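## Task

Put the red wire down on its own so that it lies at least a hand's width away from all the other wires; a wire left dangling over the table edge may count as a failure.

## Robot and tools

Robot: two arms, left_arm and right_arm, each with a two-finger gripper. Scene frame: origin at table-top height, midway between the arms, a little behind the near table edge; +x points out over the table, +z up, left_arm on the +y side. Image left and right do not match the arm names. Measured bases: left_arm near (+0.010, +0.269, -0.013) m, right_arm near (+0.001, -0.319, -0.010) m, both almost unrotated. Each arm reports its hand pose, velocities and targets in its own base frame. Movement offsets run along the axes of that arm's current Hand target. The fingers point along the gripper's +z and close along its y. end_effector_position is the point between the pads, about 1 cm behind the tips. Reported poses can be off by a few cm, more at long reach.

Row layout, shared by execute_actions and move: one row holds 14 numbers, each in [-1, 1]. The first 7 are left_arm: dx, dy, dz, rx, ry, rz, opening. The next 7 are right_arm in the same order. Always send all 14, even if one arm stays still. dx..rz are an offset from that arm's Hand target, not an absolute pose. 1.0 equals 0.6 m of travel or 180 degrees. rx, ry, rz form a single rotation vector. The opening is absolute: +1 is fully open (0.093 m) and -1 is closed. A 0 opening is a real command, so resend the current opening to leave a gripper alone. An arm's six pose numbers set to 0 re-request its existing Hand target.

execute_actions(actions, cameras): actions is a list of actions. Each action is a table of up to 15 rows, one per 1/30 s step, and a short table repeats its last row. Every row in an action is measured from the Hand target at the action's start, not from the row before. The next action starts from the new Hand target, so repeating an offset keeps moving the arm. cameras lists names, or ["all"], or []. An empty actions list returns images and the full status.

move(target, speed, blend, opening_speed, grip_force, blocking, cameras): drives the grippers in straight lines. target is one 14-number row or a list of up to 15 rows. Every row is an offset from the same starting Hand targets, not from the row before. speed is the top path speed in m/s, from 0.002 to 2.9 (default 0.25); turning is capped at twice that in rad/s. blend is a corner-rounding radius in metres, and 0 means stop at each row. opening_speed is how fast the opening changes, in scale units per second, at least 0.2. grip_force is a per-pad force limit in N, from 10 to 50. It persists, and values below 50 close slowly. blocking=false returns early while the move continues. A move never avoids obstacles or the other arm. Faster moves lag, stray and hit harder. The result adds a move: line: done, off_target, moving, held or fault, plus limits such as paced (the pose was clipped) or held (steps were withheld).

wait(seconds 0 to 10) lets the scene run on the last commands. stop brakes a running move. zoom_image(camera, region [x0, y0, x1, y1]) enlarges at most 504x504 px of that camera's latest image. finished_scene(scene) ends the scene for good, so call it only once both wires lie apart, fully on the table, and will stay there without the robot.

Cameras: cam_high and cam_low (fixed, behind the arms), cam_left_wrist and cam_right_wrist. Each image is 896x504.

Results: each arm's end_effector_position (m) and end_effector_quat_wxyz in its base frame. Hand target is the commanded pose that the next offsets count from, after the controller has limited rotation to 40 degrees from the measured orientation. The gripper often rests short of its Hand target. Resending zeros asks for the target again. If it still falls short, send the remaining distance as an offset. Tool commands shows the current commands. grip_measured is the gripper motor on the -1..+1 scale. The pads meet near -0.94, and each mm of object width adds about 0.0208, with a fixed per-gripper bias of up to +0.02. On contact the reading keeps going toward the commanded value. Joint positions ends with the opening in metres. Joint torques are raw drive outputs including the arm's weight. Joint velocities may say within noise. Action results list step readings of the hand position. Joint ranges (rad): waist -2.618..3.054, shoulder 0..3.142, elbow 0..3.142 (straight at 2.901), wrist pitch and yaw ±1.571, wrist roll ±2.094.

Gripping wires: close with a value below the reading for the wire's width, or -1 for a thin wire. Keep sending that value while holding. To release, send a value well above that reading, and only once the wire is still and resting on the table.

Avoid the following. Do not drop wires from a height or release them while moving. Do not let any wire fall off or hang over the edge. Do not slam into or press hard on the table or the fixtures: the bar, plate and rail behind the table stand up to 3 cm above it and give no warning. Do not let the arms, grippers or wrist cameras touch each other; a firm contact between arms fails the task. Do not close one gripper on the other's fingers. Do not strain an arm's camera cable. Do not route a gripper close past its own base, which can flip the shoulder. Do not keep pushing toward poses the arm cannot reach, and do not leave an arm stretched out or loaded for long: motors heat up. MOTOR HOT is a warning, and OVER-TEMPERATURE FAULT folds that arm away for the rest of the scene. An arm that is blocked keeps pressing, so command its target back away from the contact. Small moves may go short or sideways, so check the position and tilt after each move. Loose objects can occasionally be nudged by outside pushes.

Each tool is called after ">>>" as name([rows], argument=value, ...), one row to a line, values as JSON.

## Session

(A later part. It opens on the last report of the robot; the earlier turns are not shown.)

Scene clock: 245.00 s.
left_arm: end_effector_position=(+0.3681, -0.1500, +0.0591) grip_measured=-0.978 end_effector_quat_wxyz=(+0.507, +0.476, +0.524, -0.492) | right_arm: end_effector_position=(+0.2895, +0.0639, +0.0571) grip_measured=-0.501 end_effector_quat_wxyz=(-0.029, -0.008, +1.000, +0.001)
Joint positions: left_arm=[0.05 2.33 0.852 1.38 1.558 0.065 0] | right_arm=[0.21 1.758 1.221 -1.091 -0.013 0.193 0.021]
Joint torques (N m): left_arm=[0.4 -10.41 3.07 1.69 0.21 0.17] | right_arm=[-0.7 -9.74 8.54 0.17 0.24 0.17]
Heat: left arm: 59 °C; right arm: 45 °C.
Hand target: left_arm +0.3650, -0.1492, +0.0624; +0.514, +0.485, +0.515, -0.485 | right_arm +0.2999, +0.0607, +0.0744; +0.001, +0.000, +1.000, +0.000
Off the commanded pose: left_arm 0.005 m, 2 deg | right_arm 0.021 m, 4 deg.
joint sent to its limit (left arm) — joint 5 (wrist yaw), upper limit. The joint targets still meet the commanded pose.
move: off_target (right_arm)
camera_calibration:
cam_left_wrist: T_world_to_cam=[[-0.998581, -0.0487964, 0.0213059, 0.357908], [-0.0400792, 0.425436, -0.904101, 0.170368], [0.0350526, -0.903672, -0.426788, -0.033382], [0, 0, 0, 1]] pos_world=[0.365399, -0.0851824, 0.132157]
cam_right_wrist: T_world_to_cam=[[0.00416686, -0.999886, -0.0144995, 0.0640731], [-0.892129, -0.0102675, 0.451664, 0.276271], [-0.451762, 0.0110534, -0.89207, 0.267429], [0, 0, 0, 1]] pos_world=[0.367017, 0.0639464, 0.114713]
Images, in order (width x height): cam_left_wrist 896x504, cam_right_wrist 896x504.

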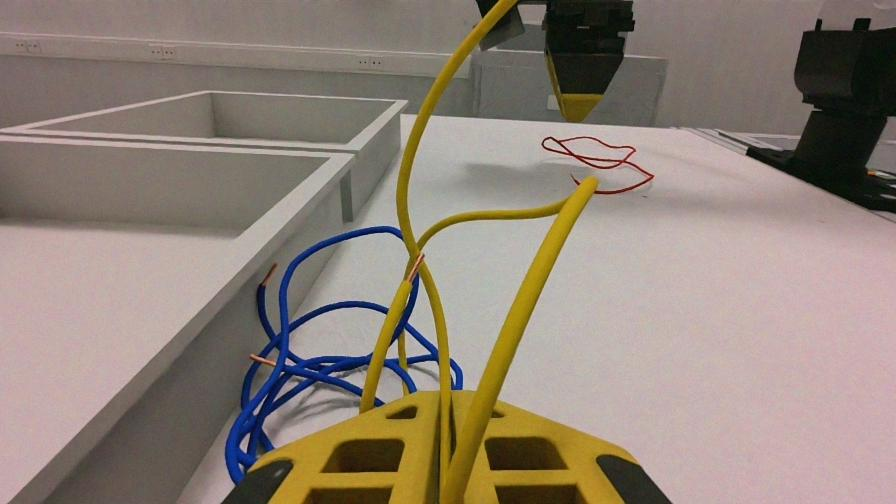

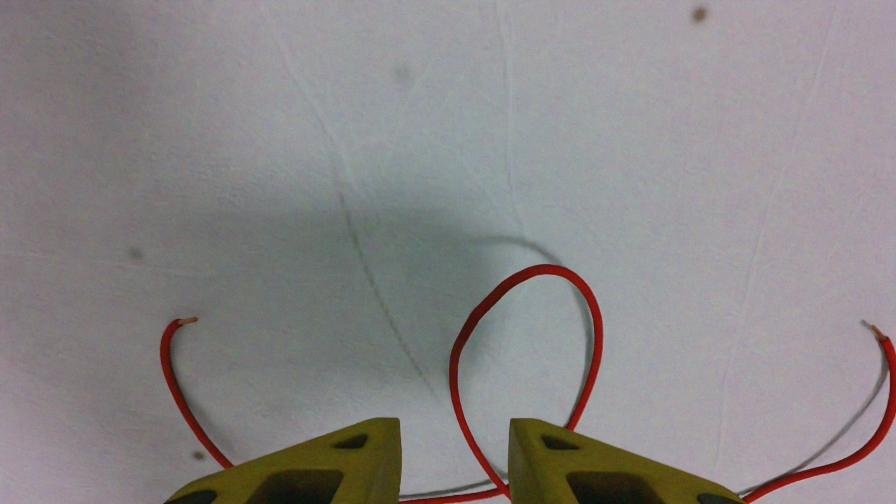

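>>> move(target=[0.03,0,0,0,0.2,0,-1, 0,0,-0.1,0,0,0,-0.5], cameras=["cam_left_wrist","cam_low"], speed=0.1)

Scene clock: 258.30 s.
left_arm: end_effector_position=(+0.3572, -0.1470, +0.0405) grip_measured=-0.978 end_effector_quat_wxyz=(+0.322, +0.601, +0.659, -0.319) | right_arm: end_effector_position=(+0.2929, +0.0646, +0.1157) grip_measured=-0.501 end_effector_quat_wxyz=(-0.031, -0.008, +0.999, +0.000)
Joint positions: left_arm=[-0.032 2.009 1.184 -0.633 0.936 1.391 0] | right_arm=[0.21 1.734 1.428 -1.326 -0.013 0.193 0.021]
Joint torques (N m): left_arm=[-0.27 -8.18 9.57 0.55 0.59 0.18] | right_arm=[-0.76 -9.98 8.91 0.1 0.26 0.08]
Heat: left arm: 59 °C; right arm: 46 °C.
Hand target: left_arm +0.3651, -0.1492, +0.0444; +0.330, +0.611, +0.648, -0.312 | right_arm +0.2998, +0.0607, +0.1344; +0.001, +0.000, +1.000, +0.000
Off the commanded pose: left_arm 0.009 m, 2 deg | right_arm 0.020 m, 4 deg.
move: off_target (right_arm)
camera_calibration:
cam_left_wrist: T_world_to_cam=[[-0.997894, -0.0561681, 0.0324567, 0.345786], [-0.064855, 0.875012, -0.479738, 0.209536], [-0.00145408, -0.480832, -0.876811, 0.055141], [0, 0, 0, 1]] pos_world=[0.358727, -0.137411, 0.137647]
Images, in order (width x height): cam_low 896x504, cam_left_wrist 896x504.

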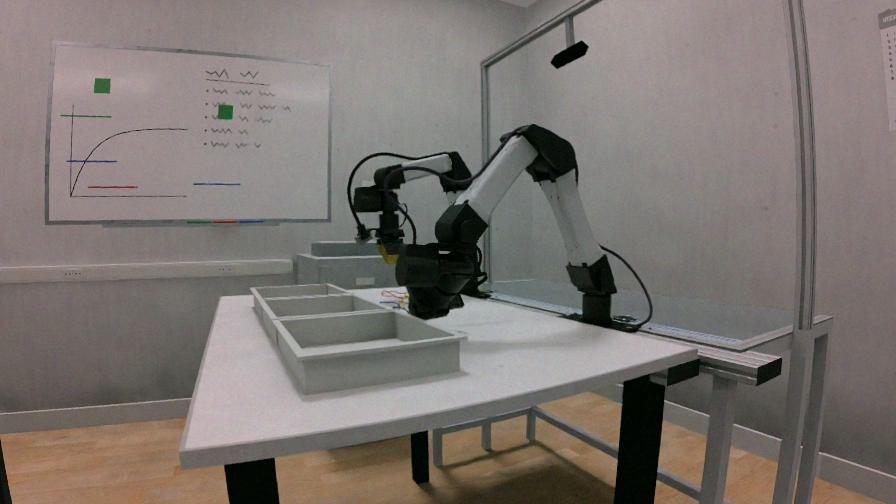

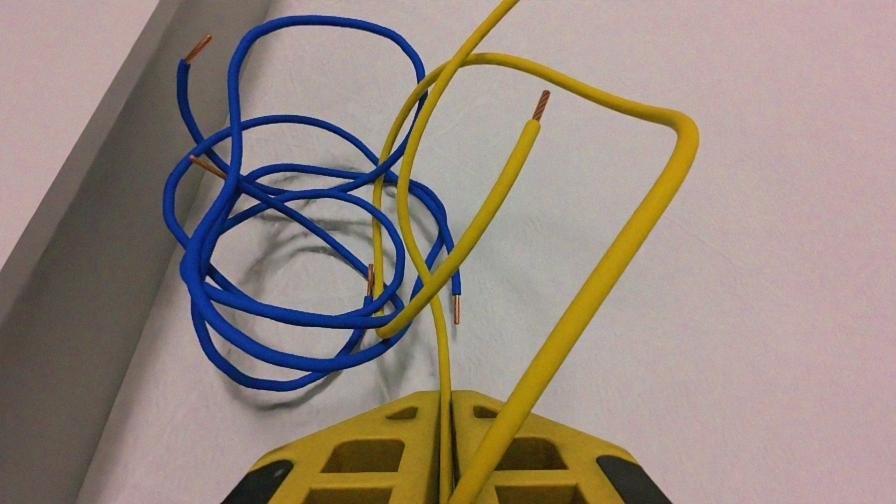

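>>> move(target=[0,0,0,0,0,0,-0.3, 0,0,0,0,0,0,-0.5], cameras=["cam_left_wrist"], speed=0.1, opening_speed=0.4)

Scene clock: 262.97 s.
left_arm: end_effector_position=(+0.3569, -0.1469, +0.0404) grip_measured=-0.303 end_effector_quat_wxyz=(+0.322, +0.601, +0.658, -0.319) | right_arm: end_effector_position=(+0.2929, +0.0646, +0.1157) grip_measured=-0.501 end_effector_quat_wxyz=(-0.031, -0.008, +0.999, +0.000)
Joint positions: left_arm=[-0.032 2.009 1.184 -0.635 0.936 1.392 0.031] | right_arm=[0.21 1.734 1.428 -1.326 -0.013 0.193 0.021]
Joint torques (N m): left_arm=[-0.28 -8.35 9.77 0.6 0.59 0.19] | right_arm=[-0.79 -9.87 8.9 0.11 0.2 0.15]
Heat: left arm: 57 °C; right arm: 46 °C.
Hand target: left_arm +0.3650, -0.1492, +0.0444; +0.330, +0.611, +0.648, -0.312 | right_arm +0.2998, +0.0607, +0.1344; +0.001, +0.000, +1.000, +0.000
Off the commanded pose: left_arm 0.009 m, 2 deg | right_arm 0.020 m, 4 deg.
move: off_target (right_arm)
camera_calibration:
cam_left_wrist: T_world_to_cam=[[-0.997917, -0.0553002, 0.0332292, 0.345611], [-0.0644651, 0.875112, -0.479607, 0.20938], [-0.00255691, -0.48075, -0.876854, 0.0555529], [0, 0, 0, 1]] pos_world=[0.358531, -0.137411, 0.137647]
Images, in order (width x height): cam_left_wrist 896x504.

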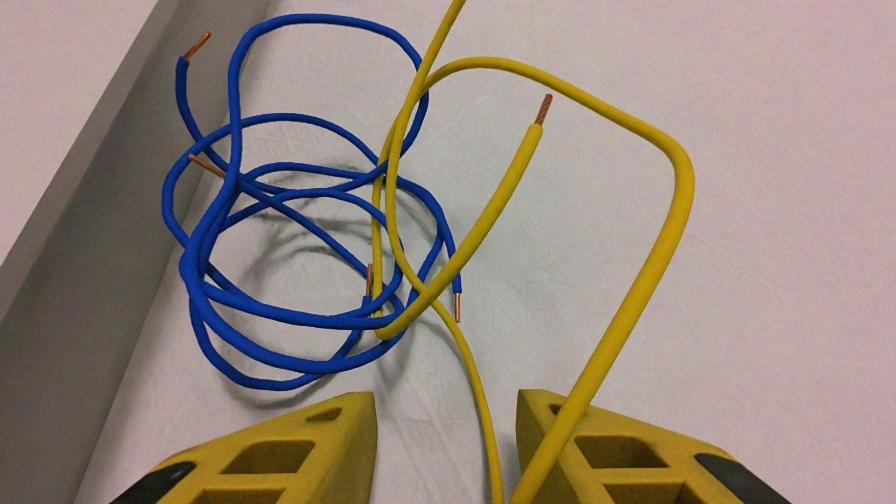

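>>> move(target=[0,0,-0.1,0,0,0,-0.3, 0,0,0,0,0,0,-0.5], cameras=["all"], speed=0.06)

Scene clock: 268.70 s.
left_arm: end_effector_position=(+0.3533, -0.1020, +0.0679) grip_measured=-0.303 end_effector_quat_wxyz=(+0.314, +0.600, +0.659, -0.326) | right_arm: end_effector_position=(+0.2929, +0.0646, +0.1157) grip_measured=-0.501 end_effector_quat_wxyz=(-0.031, -0.008, +0.999, +0.000)
Joint positions: left_arm=[0.097 2.009 1.311 -0.967 0.936 1.622 0.031] | right_arm=[0.21 1.734 1.428 -1.326 -0.013 0.193 0.021]
Joint torques (N m): left_arm=[0.44 -10.36 9.69 0.18 0.65 0.19] | right_arm=[-0.55 -9.95 8.76 0.18 0.17 0.11]
Heat: left arm: 56 °C; right arm: 46 °C.
Hand target: left_arm +0.3623, -0.1008, +0.0797; +0.330, +0.612, +0.648, -0.312 | right_arm +0.2998, +0.0607, +0.1344; +0.001, +0.000, +1.000, +0.000
Off the commanded pose: left_arm 0.015 m, 3 deg | right_arm 0.020 m, 4 deg.
move: off_target (left_arm, right_arm)
camera_calibration:
cam_left_wrist: T_world_to_cam=[[-0.997451, -0.0477374, 0.0530299, 0.342818], [-0.0673245, 0.87583, -0.4779, 0.183977], [-0.0236315, -0.480252, -0.876812, 0.108803], [0, 0, 0, 1]] pos_world=[0.356902, -0.0925145, 0.165143]
cam_right_wrist: T_world_to_cam=[[0.00373176, -0.999899, -0.0137452, 0.0656338], [-0.89061, -0.009574, 0.454667, 0.252035], [-0.454752, 0.0105449, -0.890556, 0.321927], [0, 0, 0, 1]] pos_world=[0.370617, 0.0646454, 0.173004]

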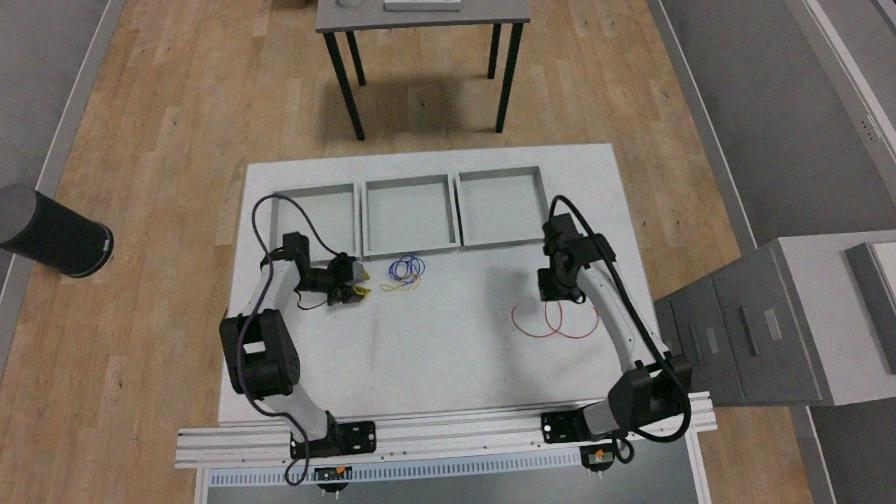

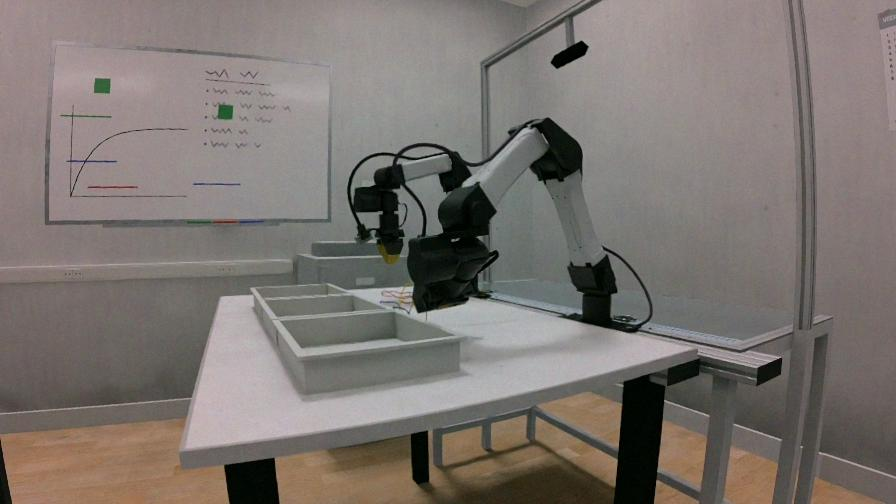

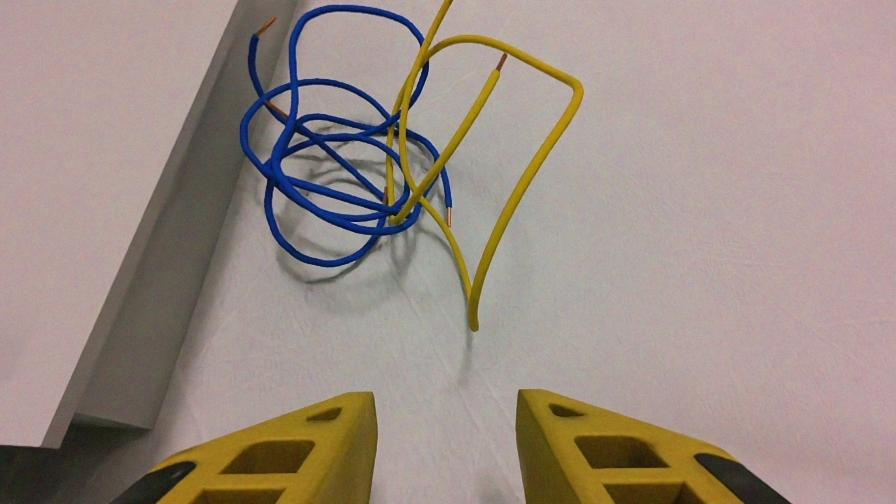

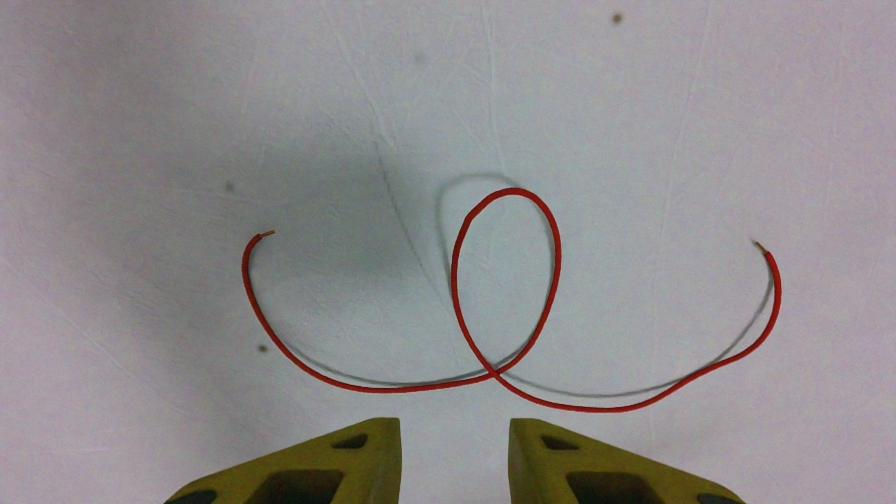

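>>> finished_scene(scene=1)

The scene is finished: the task was done.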